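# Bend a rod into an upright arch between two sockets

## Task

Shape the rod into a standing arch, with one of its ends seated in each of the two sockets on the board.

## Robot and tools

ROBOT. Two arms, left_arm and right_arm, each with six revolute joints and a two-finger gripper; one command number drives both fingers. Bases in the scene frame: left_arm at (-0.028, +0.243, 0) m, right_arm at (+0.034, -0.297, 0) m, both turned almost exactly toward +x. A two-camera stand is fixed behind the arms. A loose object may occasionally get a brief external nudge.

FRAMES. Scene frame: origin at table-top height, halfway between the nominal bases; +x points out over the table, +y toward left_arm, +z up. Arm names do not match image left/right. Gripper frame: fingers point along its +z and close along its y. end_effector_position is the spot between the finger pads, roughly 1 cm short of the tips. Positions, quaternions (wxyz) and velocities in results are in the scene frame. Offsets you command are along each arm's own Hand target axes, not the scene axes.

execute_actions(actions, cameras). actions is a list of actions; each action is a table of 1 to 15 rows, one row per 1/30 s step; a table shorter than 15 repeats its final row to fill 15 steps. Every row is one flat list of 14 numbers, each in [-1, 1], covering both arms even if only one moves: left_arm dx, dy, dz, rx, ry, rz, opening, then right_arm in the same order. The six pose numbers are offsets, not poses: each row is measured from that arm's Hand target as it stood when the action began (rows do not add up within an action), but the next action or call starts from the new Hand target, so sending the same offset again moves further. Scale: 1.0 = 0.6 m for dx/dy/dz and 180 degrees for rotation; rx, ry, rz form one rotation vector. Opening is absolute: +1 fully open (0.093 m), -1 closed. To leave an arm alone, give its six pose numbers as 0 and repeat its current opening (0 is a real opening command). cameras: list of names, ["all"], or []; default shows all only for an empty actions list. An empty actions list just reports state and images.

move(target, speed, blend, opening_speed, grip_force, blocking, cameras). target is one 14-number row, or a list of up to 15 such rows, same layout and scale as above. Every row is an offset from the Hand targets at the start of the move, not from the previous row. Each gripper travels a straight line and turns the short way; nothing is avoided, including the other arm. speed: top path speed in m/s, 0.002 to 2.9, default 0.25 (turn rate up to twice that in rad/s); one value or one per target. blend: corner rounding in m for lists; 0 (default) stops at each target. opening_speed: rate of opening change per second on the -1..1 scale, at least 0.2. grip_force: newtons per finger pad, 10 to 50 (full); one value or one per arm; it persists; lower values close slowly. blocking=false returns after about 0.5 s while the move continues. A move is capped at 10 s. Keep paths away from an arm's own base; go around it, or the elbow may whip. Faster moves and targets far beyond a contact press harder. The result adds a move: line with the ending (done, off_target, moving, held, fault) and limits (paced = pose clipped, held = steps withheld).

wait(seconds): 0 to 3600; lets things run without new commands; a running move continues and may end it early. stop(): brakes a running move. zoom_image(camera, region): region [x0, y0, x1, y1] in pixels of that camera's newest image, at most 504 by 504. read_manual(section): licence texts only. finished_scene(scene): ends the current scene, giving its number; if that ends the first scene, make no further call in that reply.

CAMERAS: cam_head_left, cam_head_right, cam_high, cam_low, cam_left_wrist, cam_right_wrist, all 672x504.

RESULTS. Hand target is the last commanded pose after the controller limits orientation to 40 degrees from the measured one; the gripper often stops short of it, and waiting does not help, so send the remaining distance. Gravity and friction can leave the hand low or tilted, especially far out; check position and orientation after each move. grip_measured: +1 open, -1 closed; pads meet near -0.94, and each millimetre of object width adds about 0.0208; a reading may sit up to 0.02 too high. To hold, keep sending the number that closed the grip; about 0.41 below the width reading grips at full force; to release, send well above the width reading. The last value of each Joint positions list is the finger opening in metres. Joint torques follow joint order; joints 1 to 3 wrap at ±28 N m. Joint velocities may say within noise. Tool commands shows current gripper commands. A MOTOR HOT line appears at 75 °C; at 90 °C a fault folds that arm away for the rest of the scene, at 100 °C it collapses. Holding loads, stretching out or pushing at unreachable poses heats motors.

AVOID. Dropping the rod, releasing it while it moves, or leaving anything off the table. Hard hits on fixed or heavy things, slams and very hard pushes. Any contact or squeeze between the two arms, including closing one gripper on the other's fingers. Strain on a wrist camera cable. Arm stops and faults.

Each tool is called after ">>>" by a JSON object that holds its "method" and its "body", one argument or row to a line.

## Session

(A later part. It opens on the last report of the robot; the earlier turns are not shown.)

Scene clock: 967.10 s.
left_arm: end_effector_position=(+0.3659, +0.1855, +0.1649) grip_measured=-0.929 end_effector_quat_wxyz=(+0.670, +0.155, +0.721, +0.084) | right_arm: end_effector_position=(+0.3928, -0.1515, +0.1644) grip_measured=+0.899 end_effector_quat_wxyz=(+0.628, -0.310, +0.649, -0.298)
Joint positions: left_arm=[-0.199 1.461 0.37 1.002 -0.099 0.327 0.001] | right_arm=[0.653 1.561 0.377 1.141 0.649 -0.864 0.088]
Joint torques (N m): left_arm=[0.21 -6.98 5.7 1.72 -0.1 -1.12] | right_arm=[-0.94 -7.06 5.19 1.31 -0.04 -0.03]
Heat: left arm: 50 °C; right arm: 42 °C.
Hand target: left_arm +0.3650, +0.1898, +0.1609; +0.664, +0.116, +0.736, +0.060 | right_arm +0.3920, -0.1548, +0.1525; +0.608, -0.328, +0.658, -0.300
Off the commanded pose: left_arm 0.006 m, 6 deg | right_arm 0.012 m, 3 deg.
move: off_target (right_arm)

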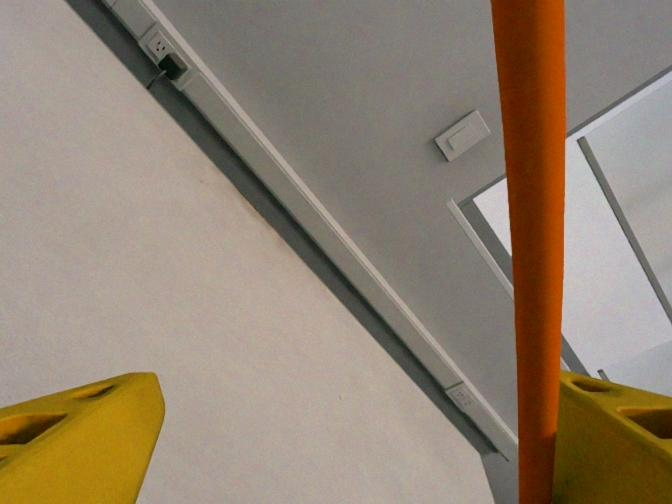

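>>> {"method": "move", "body": {
  "target": [
    [0,0,0,0,0,0,-1,0,0,-0.02,0,0,-0.07,0.9],
    [0,0,0,0,0,0,-1,0,0,-0.02,0,0,-0.07,-1]
  ],
  "speed": 0.15,
  "opening_speed": 0.7,
  "cameras": ["cam_right_wrist","cam_high","cam_low"]
}}

Scene clock: 978.77 s.
left_arm: end_effector_position=(+0.3662, +0.1881, +0.1660) grip_measured=-0.929 end_effector_quat_wxyz=(+0.671, +0.146, +0.721, +0.086) | right_arm: end_effector_position=(+0.3842, -0.1605, +0.1709) grip_measured=-0.916 end_effector_quat_wxyz=(+0.593, -0.360, +0.618, -0.371)
Joint positions: left_arm=[-0.199 1.461 0.37 1.007 -0.114 0.318 0.001] | right_arm=[0.665 1.507 0.35 1.128 0.696 -1.068 0.001]
Joint torques (N m): left_arm=[0.17 -7.02 5.74 1.66 0.03 -1.02] | right_arm=[0.81 -5.78 4.6 1.31 -0.25 -0.14]
Heat: left arm: 50 °C; right arm: 41 °C.
Hand target: left_arm +0.3650, +0.1898, +0.1609; +0.664, +0.116, +0.736, +0.060 | right_arm +0.3801, -0.1548, +0.1535; +0.571, -0.398, +0.618, -0.365
Off the commanded pose: left_arm 0.006 m, 5 deg | right_arm 0.019 m, 5 deg.
move: off_target (right_arm); target 2's new opening was sent with right_arm's hand 0.015 m and 4 deg from that target
Images, in order (width x height): cam_high 672x504, cam_low 672x504, cam_right_wrist 672x504.

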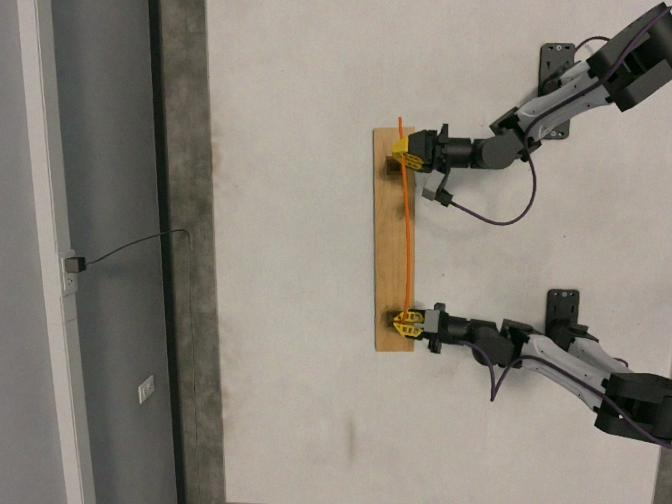

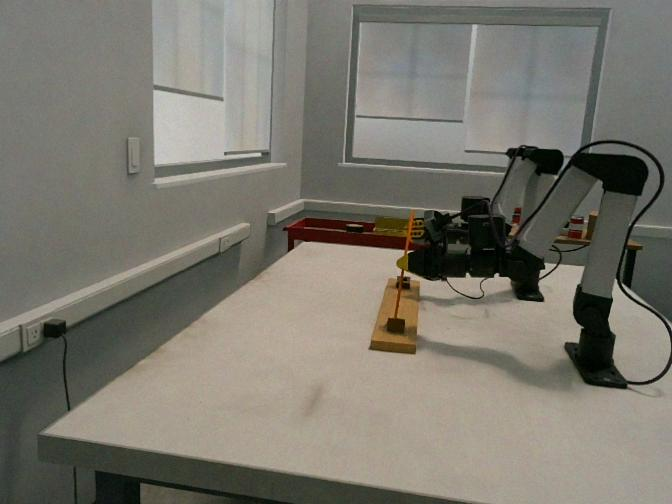

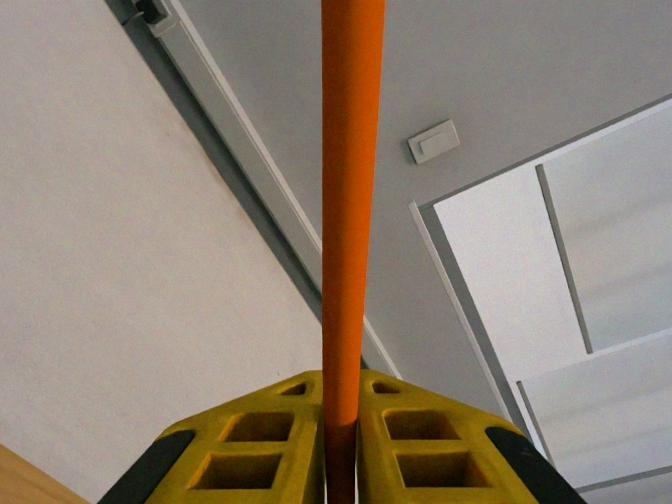

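>>> {"method": "move", "body": {
  "target": [
    [0,0,0,0,0,0,-1,-0.03,0.04,0.008,0,0,0.12,-1],
    [0,0,0,0,0,0,-1,-0.075,0.057,0.012,0,0,0.25,-1]
  ],
  "speed": 0.2,
  "blend": 0.02,
  "cameras": ["cam_high","cam_low"]
}}

>>> {"method": "zoom_image", "body": {
  "camera": "cam_high",
  "region": [360, 120, 440, 220]
}}

>>> {"method": "zoom_image", "body": {
  "camera": "cam_low",
  "region": [360, 200, 450, 340]
}}

Scene clock: 997.30 s.
left_arm: end_effector_position=(+0.3663, +0.1902, +0.1671) grip_measured=-0.929 end_effector_quat_wxyz=(+0.673, +0.134, +0.722, +0.084) | right_arm: end_effector_position=(+0.3842, -0.1159, +0.1384) grip_measured=-0.926 end_effector_quat_wxyz=(+0.659, -0.135, +0.724, -0.154)
Joint positions: left_arm=[-0.199 1.46 0.37 1.009 -0.127 0.298 0.001] | right_arm=[0.804 1.701 0.454 1.12 0.844 -0.318 0.001]
Joint torques (N m): left_arm=[0.14 -7.01 5.76 1.61 0.13 -0.83] | right_arm=[1.65 -5.76 8.03 1.72 -0.2 0.41]
Heat: left arm: 49 °C; right arm: 41 °C.
Hand target: left_arm +0.3650, +0.1898, +0.1610; +0.664, +0.116, +0.736, +0.060 | right_arm +0.3860, -0.0996, +0.1405; +0.667, -0.132, +0.724, -0.119
Off the commanded pose: left_arm 0.006 m, 4 deg | right_arm 0.017 m, 4 deg.
move: off_target (right_arm)

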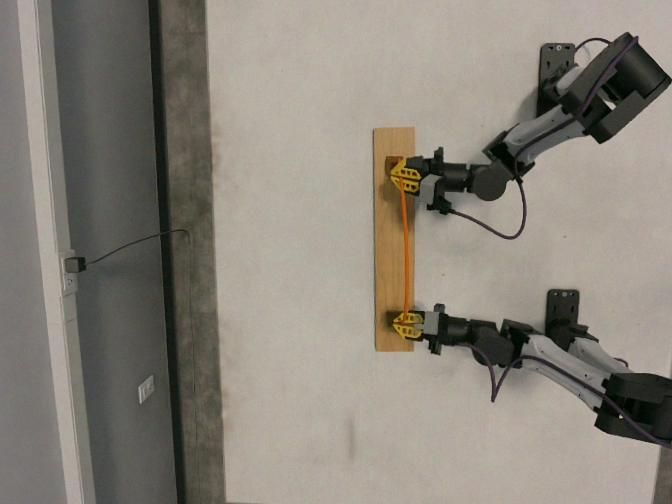

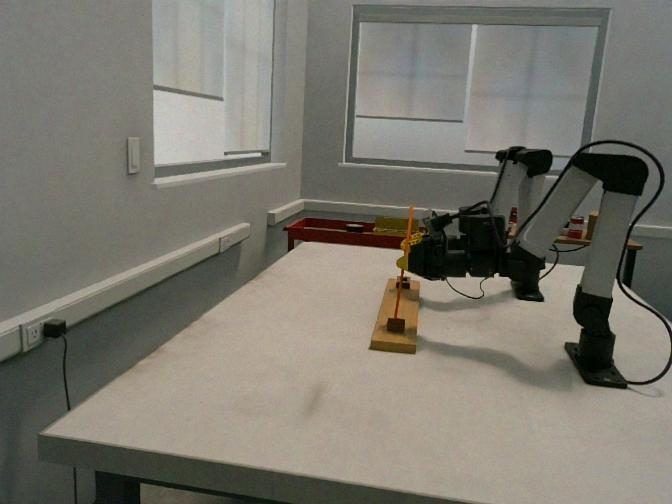

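Scaled by 5.040 from the camera's image (finer frame: 960x720).

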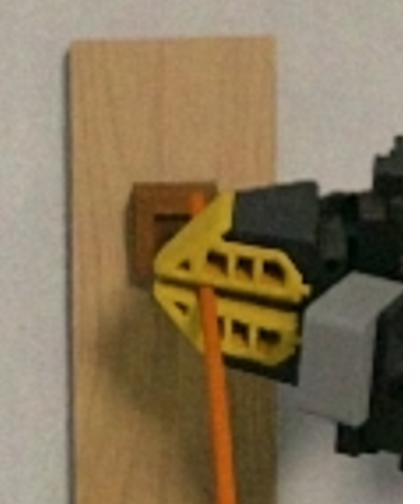

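Scaled by 3.600 from the camera's image (finer frame: 960x720).

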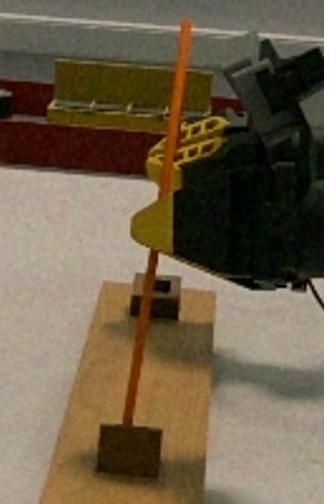

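>>> {"method": "zoom_image", "body": {
  "camera": "cam_high",
  "region": [360, 280, 440, 360]
}}

Scaled by 6.300 from the camera's image (finer frame: 960x720).

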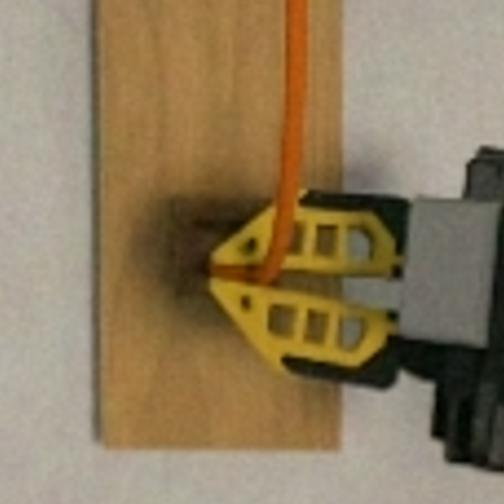

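>>> {"method": "move", "body": {
  "target": [0,0,0,0,0,0,-1,-0.008,0.018,0.02,0,0,0.02,-1],
  "speed": 0.15,
  "cameras": ["cam_high","cam_low"]
}}

>>> {"method": "zoom_image", "body": {
  "camera": "cam_high",
  "region": [370, 145, 420, 185]
}}

>>> {"method": "zoom_image", "body": {
  "camera": "cam_low",
  "region": [380, 250, 430, 340]
}}

Scene clock: 1012.63 s.
left_arm: end_effector_position=(+0.3664, +0.1917, +0.1676) grip_measured=-0.929 end_effector_quat_wxyz=(+0.674, +0.128, +0.723, +0.085) | right_arm: end_effector_position=(+0.3952, -0.1054, +0.1387) grip_measured=-0.926 end_effector_quat_wxyz=(+0.663, -0.111, +0.728, -0.135)
Joint positions: left_arm=[-0.199 1.459 0.37 1.01 -0.136 0.291 0.001] | right_arm=[0.804 1.747 0.518 1.099 0.85 -0.254 0.001]
Joint torques (N m): left_arm=[0.13 -6.97 5.79 1.6 0.21 -0.75] | right_arm=[1.46 -5.96 8.36 1.77 -0.29 0.38]
Heat: left arm: 48 °C; right arm: 42 °C.
Hand target: left_arm +0.3650, +0.1898, +0.1610; +0.664, +0.116, +0.736, +0.060 | right_arm +0.3980, -0.0878, +0.1403; +0.670, -0.109, +0.727, -0.097
Off the commanded pose: left_arm 0.007 m, 4 deg | right_arm 0.018 m, 4 deg.
move: off_target (right_arm)

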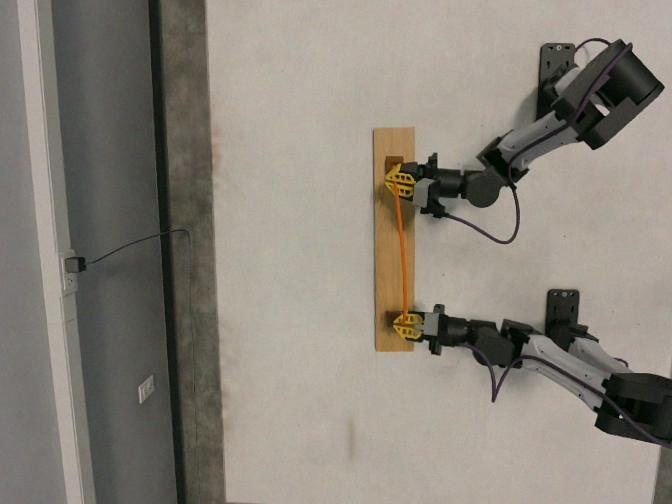

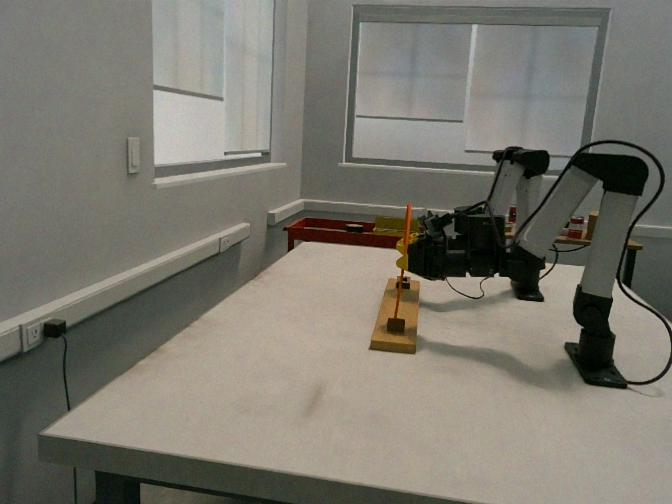

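Scaled by 10.080 from the camera's image (finer frame: 960x720).

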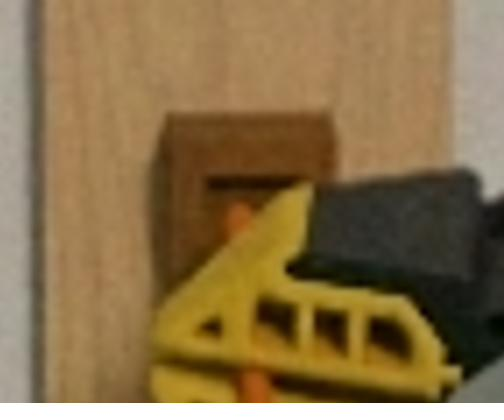

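Scaled by 5.600 from the camera's image (finer frame: 960x720).

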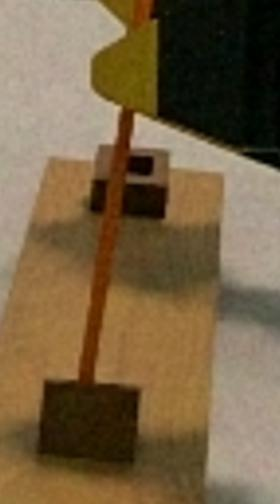

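>>> {"method": "move", "body": {
  "target": [0,0,0,0,0,0,-1,0.066,0.024,-0.004,0,0,0,-1],
  "speed": 0.12,
  "cameras": ["cam_high","cam_low"]
}}

>>> {"method": "zoom_image", "body": {
  "camera": "cam_high",
  "region": [370, 145, 420, 185]
}}

>>> {"method": "zoom_image", "body": {
  "camera": "cam_low",
  "region": [370, 200, 430, 340]
}}

Scene clock: 1018.77 s.
left_arm: end_effector_position=(+0.3664, +0.1919, +0.1676) grip_measured=-0.929 end_effector_quat_wxyz=(+0.674, +0.128, +0.723, +0.086) | right_arm: end_effector_position=(+0.3965, -0.1010, +0.1056) grip_measured=-0.926 end_effector_quat_wxyz=(+0.668, -0.091, +0.727, -0.129)
Joint positions: left_arm=[-0.199 1.459 0.37 1.01 -0.137 0.291 0.001] | right_arm=[0.818 1.937 0.518 1.302 0.88 -0.226 0.001]
Joint torques (N m): left_arm=[0.12 -6.97 5.79 1.6 0.22 -0.75] | right_arm=[2.09 -6.46 4.29 1.93 -0.41 0.19]
Heat: left arm: 48 °C; right arm: 42 °C.
Hand target: left_arm +0.3650, +0.1898, +0.1610; +0.664, +0.116, +0.736, +0.060 | right_arm +0.3921, -0.0854, +0.0984; +0.670, -0.109, +0.727, -0.097
Off the commanded pose: left_arm 0.007 m, 4 deg | right_arm 0.018 m, 4 deg.
move: off_target (right_arm)

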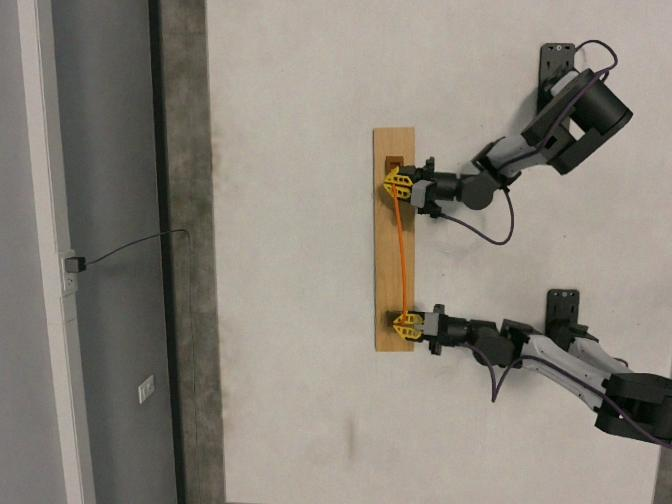

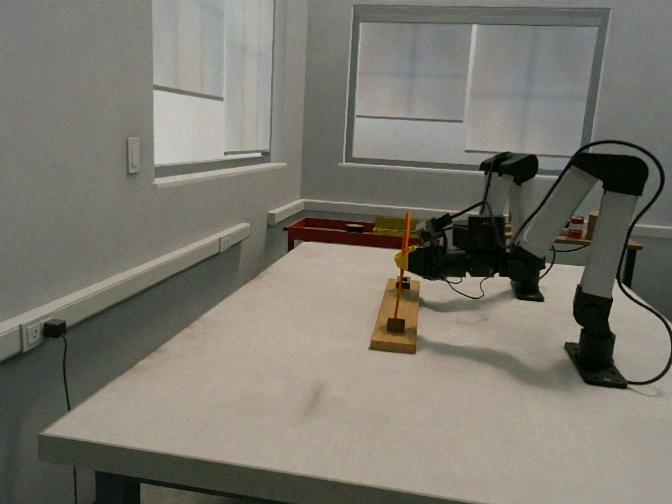

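Scaled by 10.080 from the camera's image (finer frame: 960x720).

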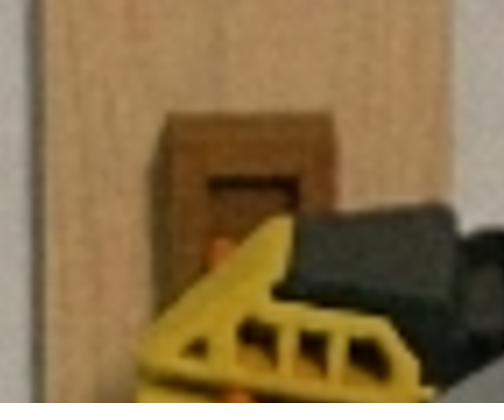

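Scaled by 3.600 from the camera's image (finer frame: 960x720).

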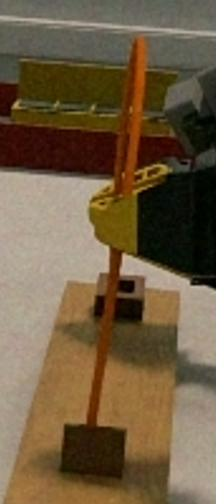

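>>> {"method": "move", "body": {
  "target": [0.018,-0.028,0,0,0,0.045,-1,0.011,-0.011,-0.008,0,0,0.02,-1],
  "speed": 0.12,
  "cameras": ["cam_high","cam_low"]
}}

>>> {"method": "zoom_image", "body": {
  "camera": "cam_high",
  "region": [370, 145, 420, 185]
}}

>>> {"method": "zoom_image", "body": {
  "camera": "cam_high",
  "region": [370, 295, 420, 335]
}}

>>> {"method": "zoom_image", "body": {
  "camera": "cam_low",
  "region": [370, 200, 430, 340]
}}

Scene clock: 1028.70 s.
left_arm: end_effector_position=(+0.3661, +0.1835, +0.1649) grip_measured=-0.929 end_effector_quat_wxyz=(+0.675, +0.161, +0.709, +0.126) | right_arm: end_effector_position=(+0.3896, -0.1084, +0.1016) grip_measured=-0.926 end_effector_quat_wxyz=(+0.671, -0.073, +0.729, -0.113)
Joint positions: left_arm=[-0.242 1.504 0.361 1.085 -0.19 0.397 0.001] | right_arm=[0.818 1.937 0.475 1.345 0.88 -0.176 0.001]
Joint torques (N m): left_arm=[-1.18 -4.7 4.05 1.77 0.2 -0.48] | right_arm=[1.52 -5.89 4.31 1.92 -0.47 0.29]
Heat: left arm: 47 °C; right arm: 42 °C.
Hand target: left_arm +0.3626, +0.1763, +0.1465; +0.658, +0.168, +0.726, +0.107 | right_arm +0.3870, -0.0936, +0.0944; +0.673, -0.086, +0.731, -0.076
Off the commanded pose: left_arm 0.020 m, 4 deg | right_arm 0.017 m, 4 deg.
move: off_target (left_arm, right_arm)

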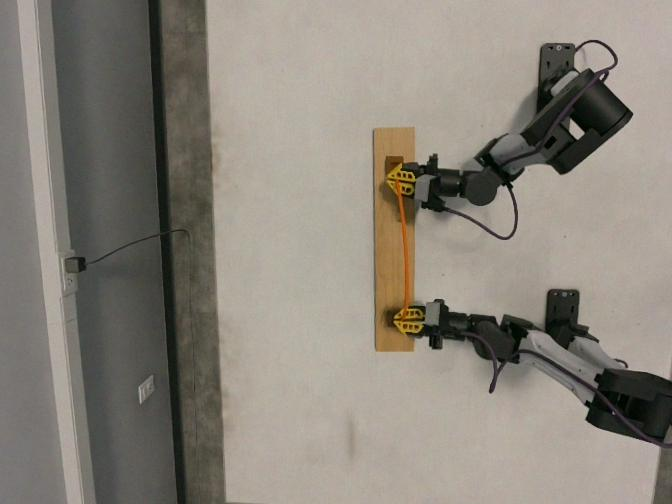

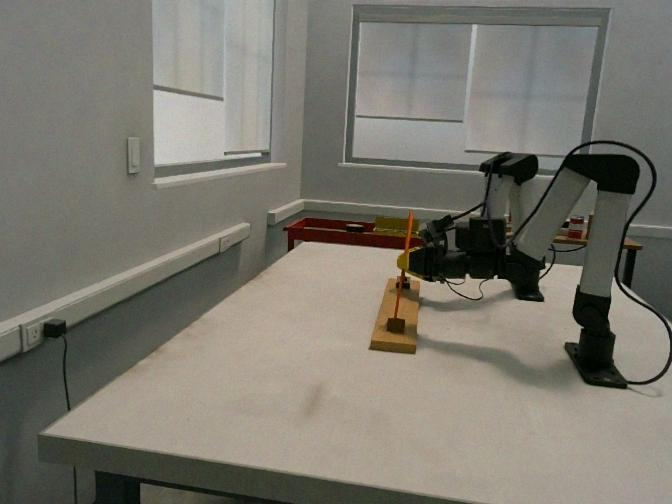

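Scaled by 10.080 from the camera's image (finer frame: 960x720).

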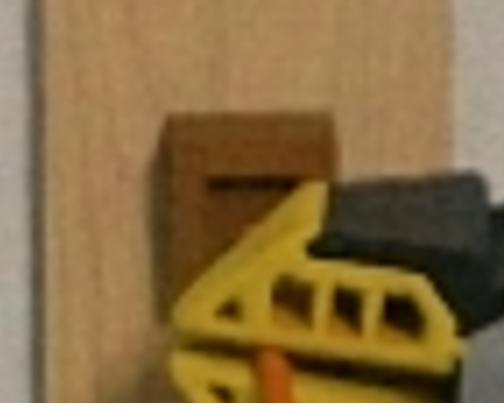

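Scaled by 10.080 from the camera's image (finer frame: 960x720).

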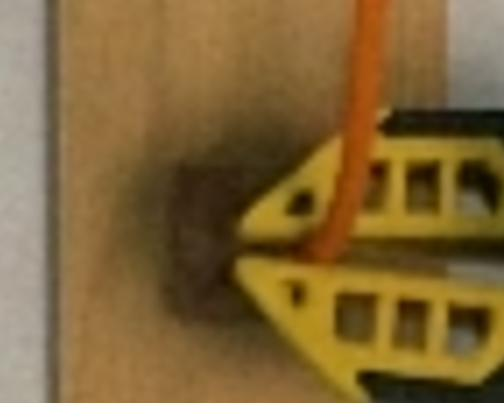

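Scaled by 3.600 from the camera's image (finer frame: 960x720).

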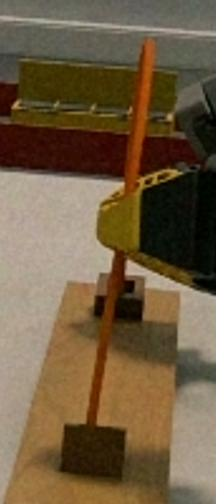

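>>> {"method": "move", "body": {
  "target": [0,-0.016,0,0,0,0.03,-1,0.005,-0.010,0,0,0,0,-1],
  "speed": 0.12
}}

>>> {"method": "move", "body": {
  "target": [0,0,0,0,0,0,-1,0,0,0,0,0,0,-0.7],
  "opening_speed": 0.25,
  "cameras": ["cam_high","cam_low","cam_right_wrist"]
}}

>>> {"method": "zoom_image", "body": {
  "camera": "cam_high",
  "region": [370, 145, 420, 185]
}}

>>> {"method": "zoom_image", "body": {
  "camera": "cam_low",
  "region": [370, 200, 430, 340]
}}

Scene clock: 1040.30 s.
left_arm: end_effector_position=(+0.3657, +0.1775, +0.1625) grip_measured=-0.929 end_effector_quat_wxyz=(+0.671, +0.181, +0.703, +0.154) | right_arm: end_effector_position=(+0.3876, -0.1137, +0.1029) grip_measured=-0.926 end_effector_quat_wxyz=(+0.675, -0.065, +0.727, -0.109)
Joint positions: left_arm=[-0.276 1.528 0.361 1.112 -0.236 0.466 0.001] | right_arm=[0.812 1.937 0.455 1.381 0.88 -0.172 0.001]
Joint torques (N m): left_arm=[-1.24 -4.67 3.73 1.7 0.3 -0.27] | right_arm=[0.66 -5.63 4.16 1.81 -0.66 0.22]
Heat: left arm: 47 °C; right arm: 43 °C.
Hand target: left_arm +0.3616, +0.1675, +0.1428; +0.652, +0.202, +0.717, +0.138 | right_arm +0.3869, -0.1001, +0.0929; +0.673, -0.086, +0.731, -0.076
Off the commanded pose: left_arm 0.022 m, 4 deg | right_arm 0.017 m, 4 deg.
move: off_target (left_arm, right_arm)

Scene clock: 1041.87 s.
left_arm: end_effector_position=(+0.3658, +0.1784, +0.1630) grip_measured=-0.929 end_effector_quat_wxyz=(+0.671, +0.179, +0.702, +0.156) | right_arm: end_effector_position=(+0.3885, -0.1156, +0.1034) grip_measured=-0.701 end_effector_quat_wxyz=(+0.677, -0.057, +0.726, -0.106)
Joint positions: left_arm=[-0.276 1.528 0.361 1.114 -0.242 0.466 0.001] | right_arm=[0.808 1.941 0.455 1.391 0.882 -0.161 0.012]
Joint torques (N m): left_arm=[-1.32 -4.71 3.71 1.71 0.32 -0.25] | right_arm=[1.07 -5.9 4.08 1.75 -0.69 0.09]
Heat: left arm: 47 °C; right arm: 43 °C.
Hand target: left_arm +0.3616, +0.1674, +0.1429; +0.653, +0.202, +0.717, +0.138 | right_arm +0.3869, -0.1001, +0.0930; +0.673, -0.086, +0.730, -0.076
Off the commanded pose: left_arm 0.023 m, 4 deg | right_arm 0.019 m, 5 deg.
move: done

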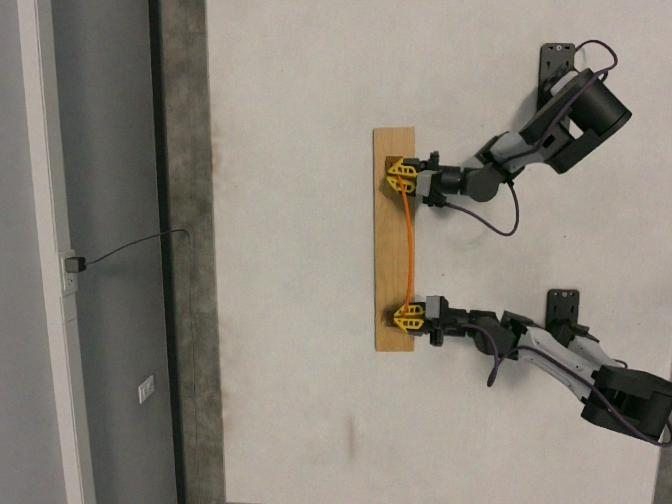

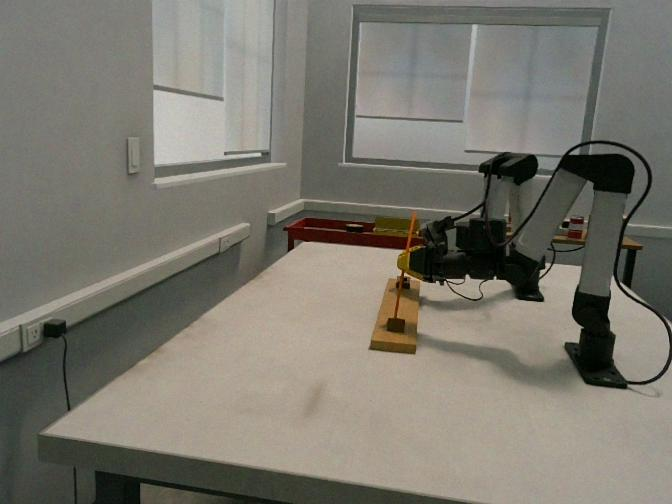

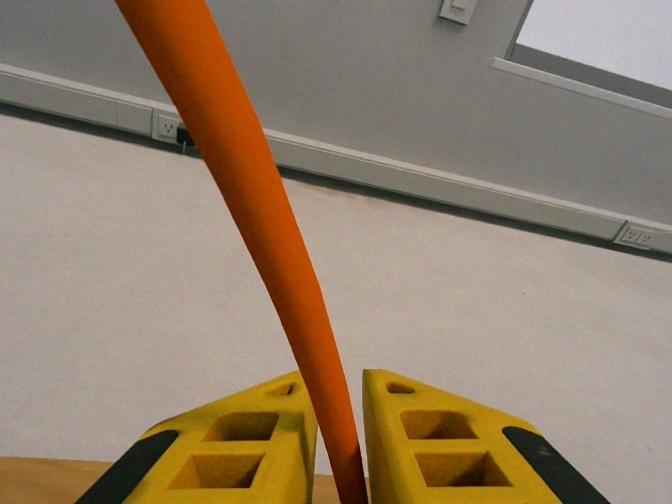

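Scaled by 10.080 from the camera's image (finer frame: 960x720).

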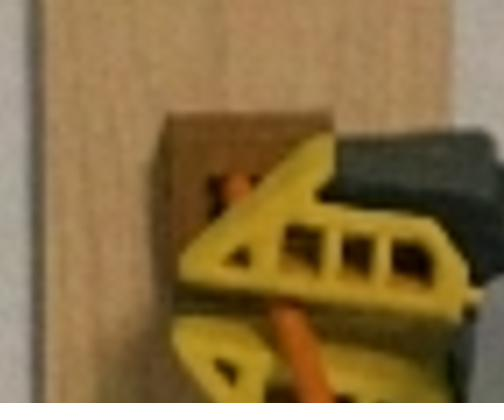

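Scaled by 3.600 from the camera's image (finer frame: 960x720).

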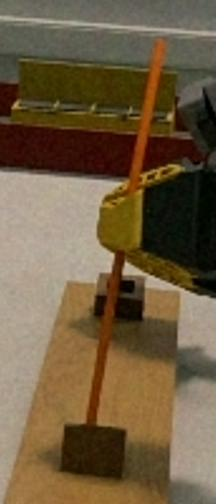

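>>> {"method": "execute_actions", "body": {
  "actions": [],
  "cameras": ["cam_head_left","cam_head_right","cam_left_wrist","cam_high"]
}}

>>> {"method": "zoom_image", "body": {
  "camera": "cam_high",
  "region": [370, 295, 420, 335]
}}

Scene clock: 1047.43 s.
left_arm: end_effector_position=(+0.3658, +0.1784, +0.1630) grip_measured=-0.929 end_effector_quat_wxyz=(+0.671, +0.179, +0.702, +0.156) | right_arm: end_effector_position=(+0.3885, -0.1156, +0.1033) grip_measured=-0.701 end_effector_quat_wxyz=(+0.677, -0.057, +0.726, -0.106)
Joint positions: left_arm=[-0.276 1.528 0.361 1.114 -0.242 0.466 0.001] | right_arm=[0.808 1.941 0.455 1.391 0.882 -0.161 0.012]
Joint velocities: within noise
Joint torques (N m): left_arm=[-1.33 -4.71 3.71 1.71 0.32 -0.25] | right_arm=[1.07 -5.94 4.07 1.74 -0.69 0.1]
Heat: left arm: 47 °C; right arm: 42 °C.
Hand target: left_arm +0.3616, +0.1674, +0.1429; +0.653, +0.202, +0.717, +0.138 | right_arm +0.3869, -0.1001, +0.0930; +0.673, -0.086, +0.730, -0.076
Tool commands: left_gripper/opening=-1.0 right_gripper/opening=-0.7
Off the commanded pose: left_arm 0.023 m, 4 deg | right_arm 0.019 m, 5 deg.
Images, in order (width x height): cam_head_left 672x504, cam_head_right 672x504, cam_high 672x504, cam_left_wrist 672x504.

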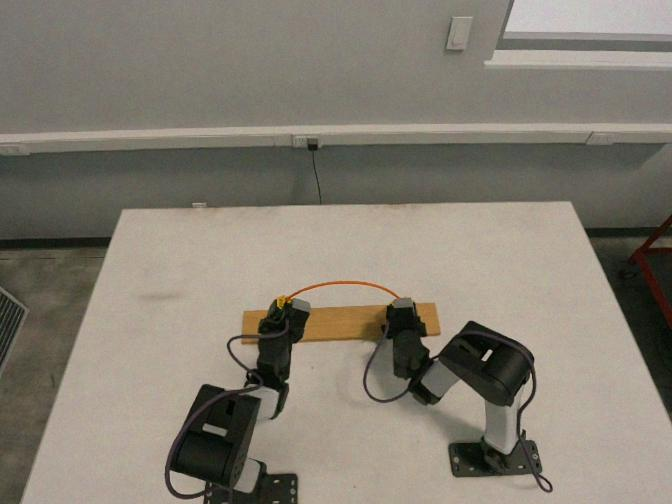

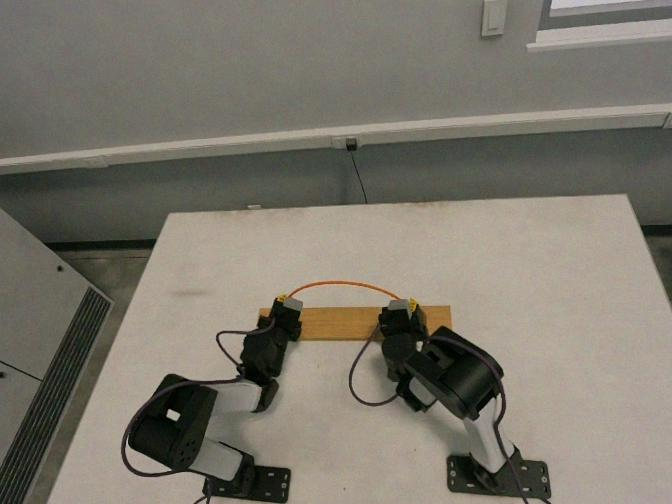

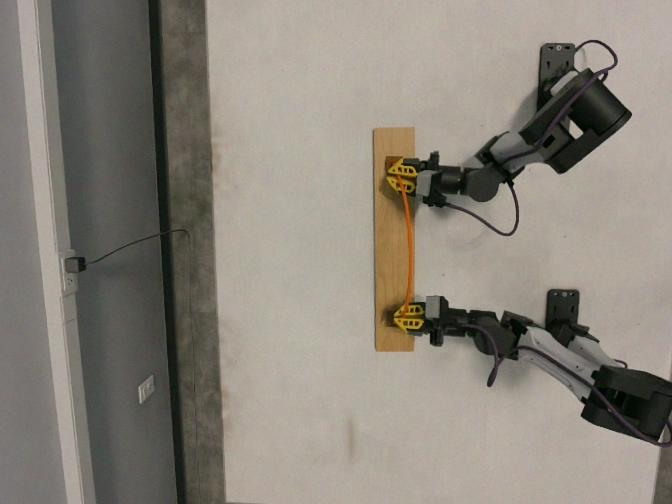

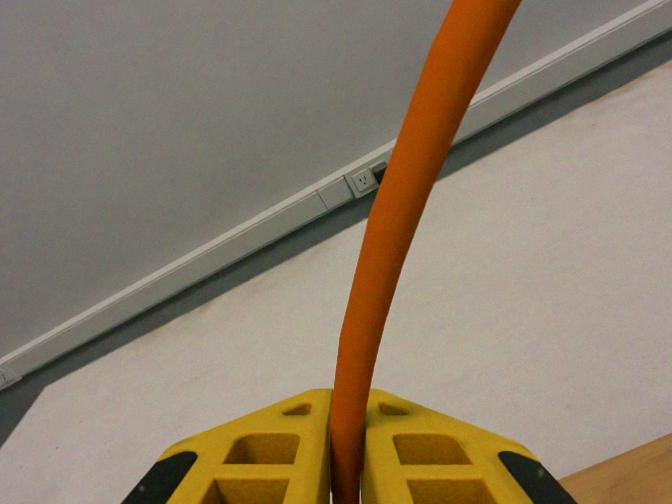

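Scaled by 10.080 from the camera's image (finer frame: 960x720).

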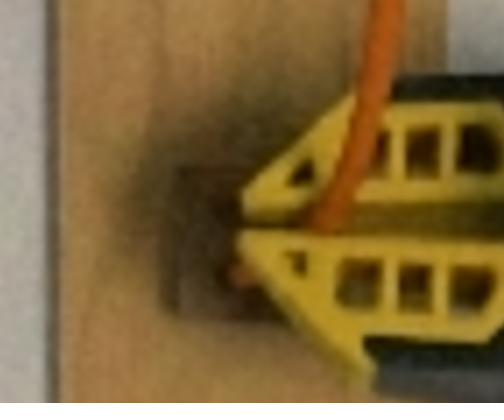

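>>> {"method": "move", "body": {
  "target": [0,0,0,0,0,0,-1,0,0,0,0,0,0,-0.2],
  "opening_speed": 0.25,
  "cameras": ["cam_high","cam_low","cam_right_wrist"]
}}

>>> {"method": "zoom_image", "body": {
  "camera": "cam_high",
  "region": [370, 145, 420, 185]
}}

>>> {"method": "zoom_image", "body": {
  "camera": "cam_low",
  "region": [370, 200, 430, 340]
}}

Scene clock: 1065.80 s.
left_arm: end_effector_position=(+0.3652, +0.1776, +0.1624) grip_measured=-0.929 end_effector_quat_wxyz=(+0.670, +0.182, +0.702, +0.157) | right_arm: end_effector_position=(+0.3888, -0.1092, +0.1020) grip_measured=-0.202 end_effector_quat_wxyz=(+0.678, -0.069, +0.726, -0.092)
Joint positions: left_arm=[-0.279 1.528 0.359 1.116 -0.242 0.471 0.001] | right_arm=[0.808 1.944 0.455 1.392 0.844 -0.157 0.035]
Joint torques (N m): left_arm=[-1.16 -4.67 3.93 1.69 0.32 -0.31] | right_arm=[0.95 -6.05 4.23 1.78 -0.27 0.05]
Heat: left arm: 48 °C; right arm: 42 °C.
Hand target: left_arm +0.3616, +0.1675, +0.1429; +0.653, +0.202, +0.717, +0.138 | right_arm +0.3869, -0.1001, +0.0931; +0.673, -0.086, +0.730, -0.076
Off the commanded pose: left_arm 0.022 m, 4 deg | right_arm 0.013 m, 3 deg.
move: done

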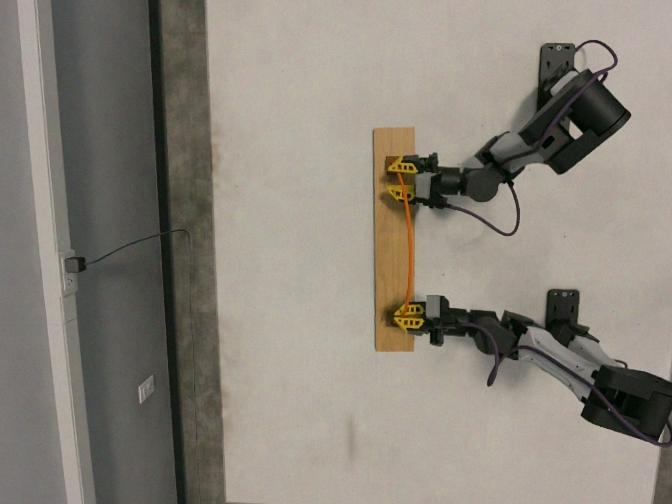

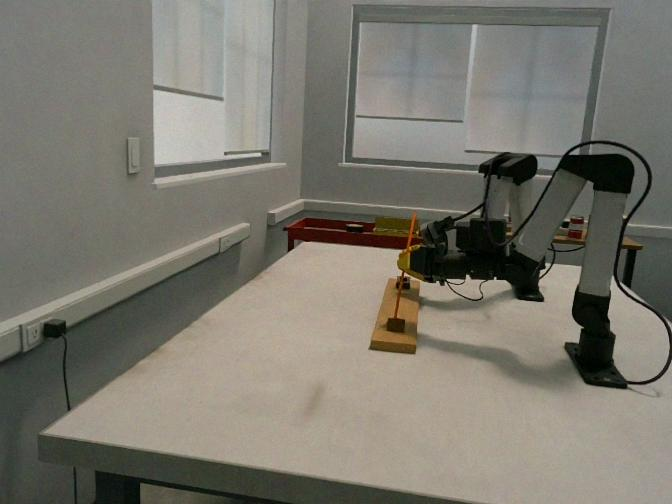

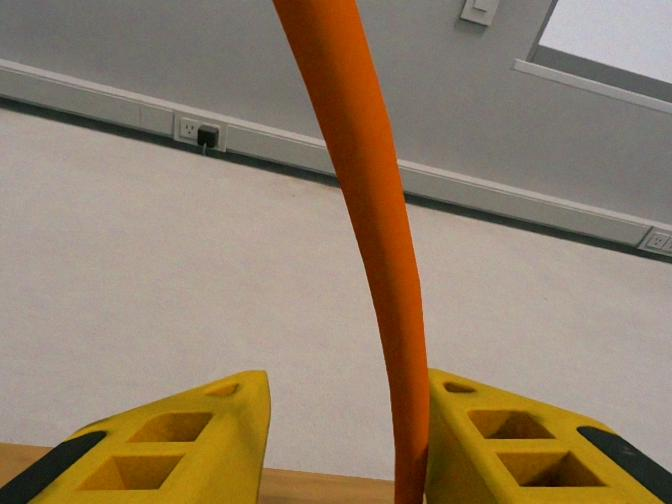

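Scaled by 10.080 from the camera's image (finer frame: 960x720).

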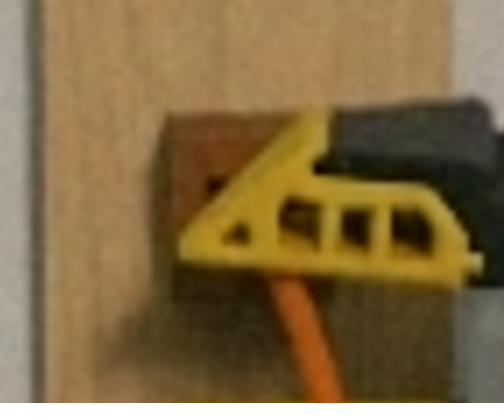

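Scaled by 3.600 from the camera's image (finer frame: 960x720).

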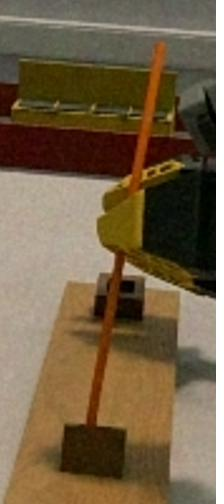

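>>> {"method": "move", "body": {
  "target": [0,0,0,0,0,0,-1,0,0,0,0,0,0,0.15],
  "opening_speed": 0.25,
  "cameras": ["cam_high","cam_low","cam_right_wrist"]
}}

>>> {"method": "zoom_image", "body": {
  "camera": "cam_high",
  "region": [370, 135, 420, 195]
}}

>>> {"method": "zoom_image", "body": {
  "camera": "cam_low",
  "region": [370, 200, 430, 340]
}}

Scene clock: 1074.10 s.
left_arm: end_effector_position=(+0.3651, +0.1770, +0.1624) grip_measured=-0.929 end_effector_quat_wxyz=(+0.670, +0.183, +0.702, +0.157) | right_arm: end_effector_position=(+0.3889, -0.1063, +0.0998) grip_measured=+0.148 end_effector_quat_wxyz=(+0.677, -0.076, +0.727, -0.086)
Joint positions: left_arm=[-0.28 1.528 0.359 1.116 -0.242 0.473 0.001] | right_arm=[0.808 1.95 0.455 1.392 0.826 -0.156 0.052]
Joint torques (N m): left_arm=[-1.05 -4.66 3.95 1.69 0.31 -0.32] | right_arm=[0.9 -6.5 4.3 1.8 -0.06 0.03]
Heat: left arm: 48 °C; right arm: 41 °C.
Hand target: left_arm +0.3616, +0.1675, +0.1429; +0.653, +0.202, +0.717, +0.138 | right_arm +0.3869, -0.1001, +0.0931; +0.673, -0.086, +0.730, -0.076
Off the commanded pose: left_arm 0.022 m, 4 deg | right_arm 0.009 m, 2 deg.
move: done

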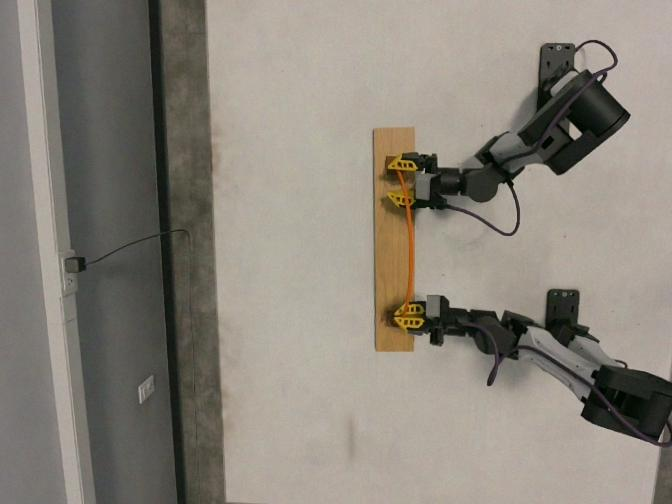

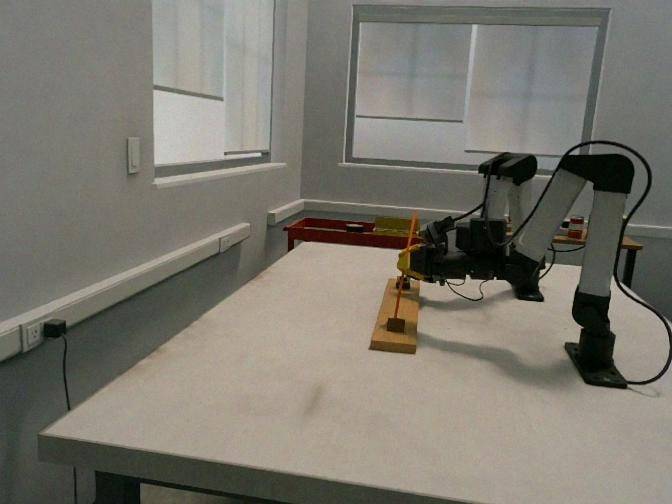

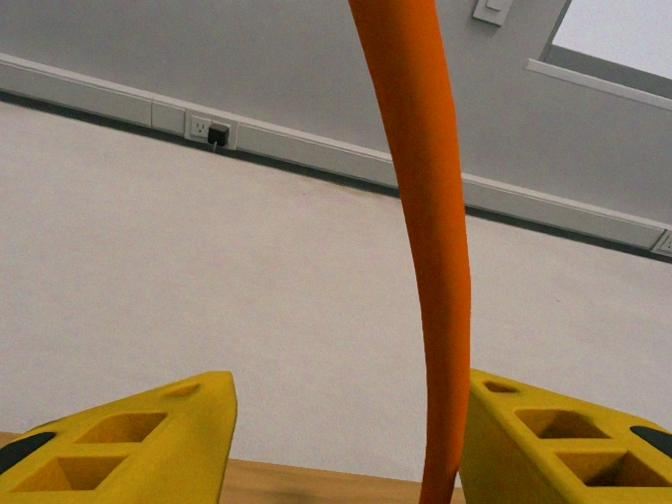

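Scaled by 8.400 from the camera's image (finer frame: 960x720).

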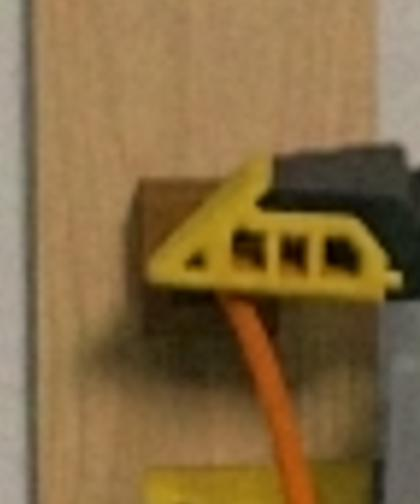

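Scaled by 3.600 from the camera's image (finer frame: 960x720).

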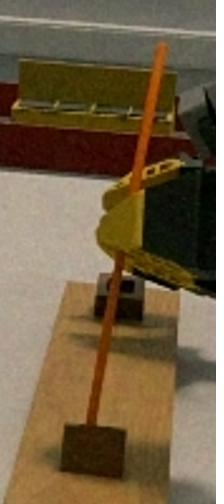

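>>> {"method": "move", "body": {
  "target": [0,0,0,0,0,0,-1,0,0.005,0,0,0,0,0.6],
  "opening_speed": 0.25,
  "cameras": ["cam_high","cam_low","cam_right_wrist"]
}}

>>> {"method": "zoom_image", "body": {
  "camera": "cam_high",
  "region": [370, 135, 420, 195]
}}

>>> {"method": "zoom_image", "body": {
  "camera": "cam_low",
  "region": [370, 200, 430, 340]
}}

Scene clock: 1080.23 s.
left_arm: end_effector_position=(+0.3651, +0.1770, +0.1624) grip_measured=-0.929 end_effector_quat_wxyz=(+0.670, +0.183, +0.702, +0.158) | right_arm: end_effector_position=(+0.3869, -0.1029, +0.0971) grip_measured=+0.598 end_effector_quat_wxyz=(+0.675, -0.082, +0.728, -0.084)
Joint positions: left_arm=[-0.28 1.528 0.359 1.116 -0.242 0.474 0.001] | right_arm=[0.818 1.957 0.455 1.392 0.826 -0.154 0.074]
Joint torques (N m): left_arm=[-1.06 -4.67 3.93 1.69 0.32 -0.32] | right_arm=[0.65 -6.5 5.08 1.78 0.03 0.03]
Heat: left arm: 48 °C; right arm: 41 °C.
Hand target: left_arm +0.3616, +0.1675, +0.1429; +0.653, +0.202, +0.717, +0.138 | right_arm +0.3869, -0.0972, +0.0923; +0.673, -0.086, +0.730, -0.076
Off the commanded pose: left_arm 0.022 m, 4 deg | right_arm 0.007 m, 1 deg.
move: done

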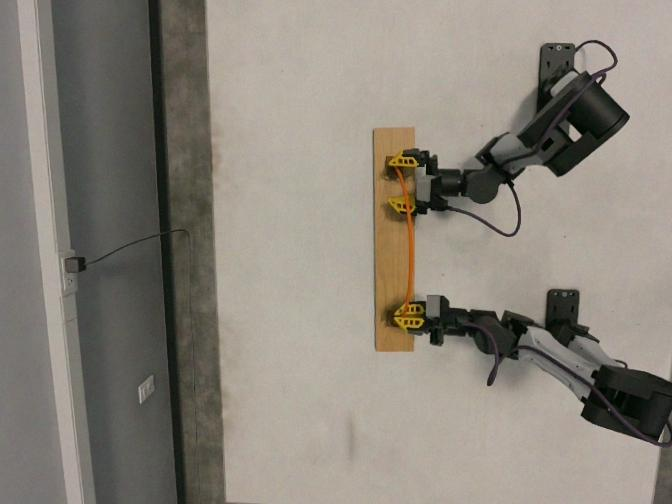

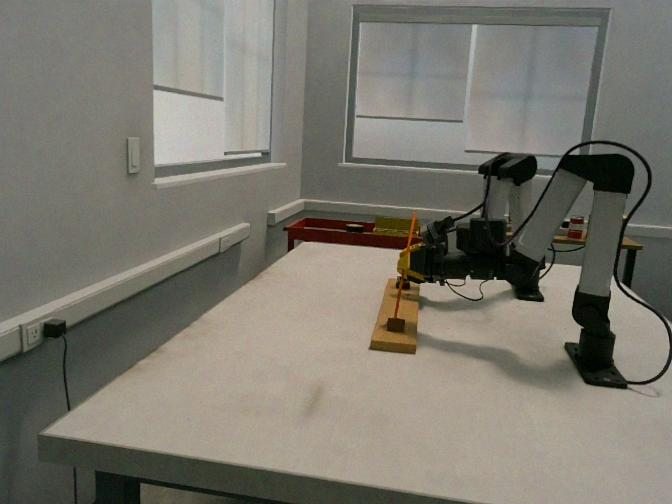

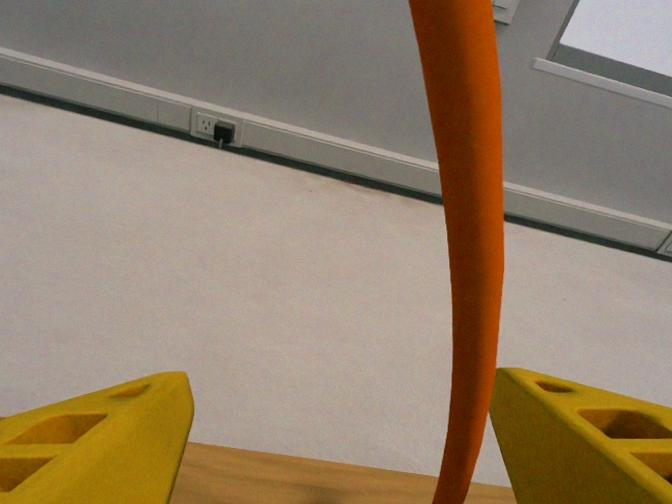

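Scaled by 8.400 from the camera's image (finer frame: 960x720).

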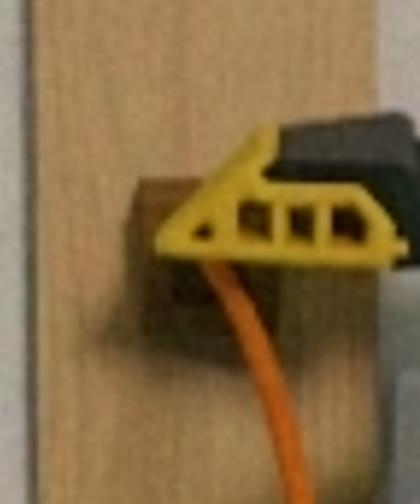

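Scaled by 3.600 from the camera's image (finer frame: 960x720).

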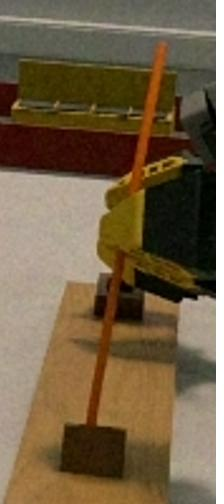

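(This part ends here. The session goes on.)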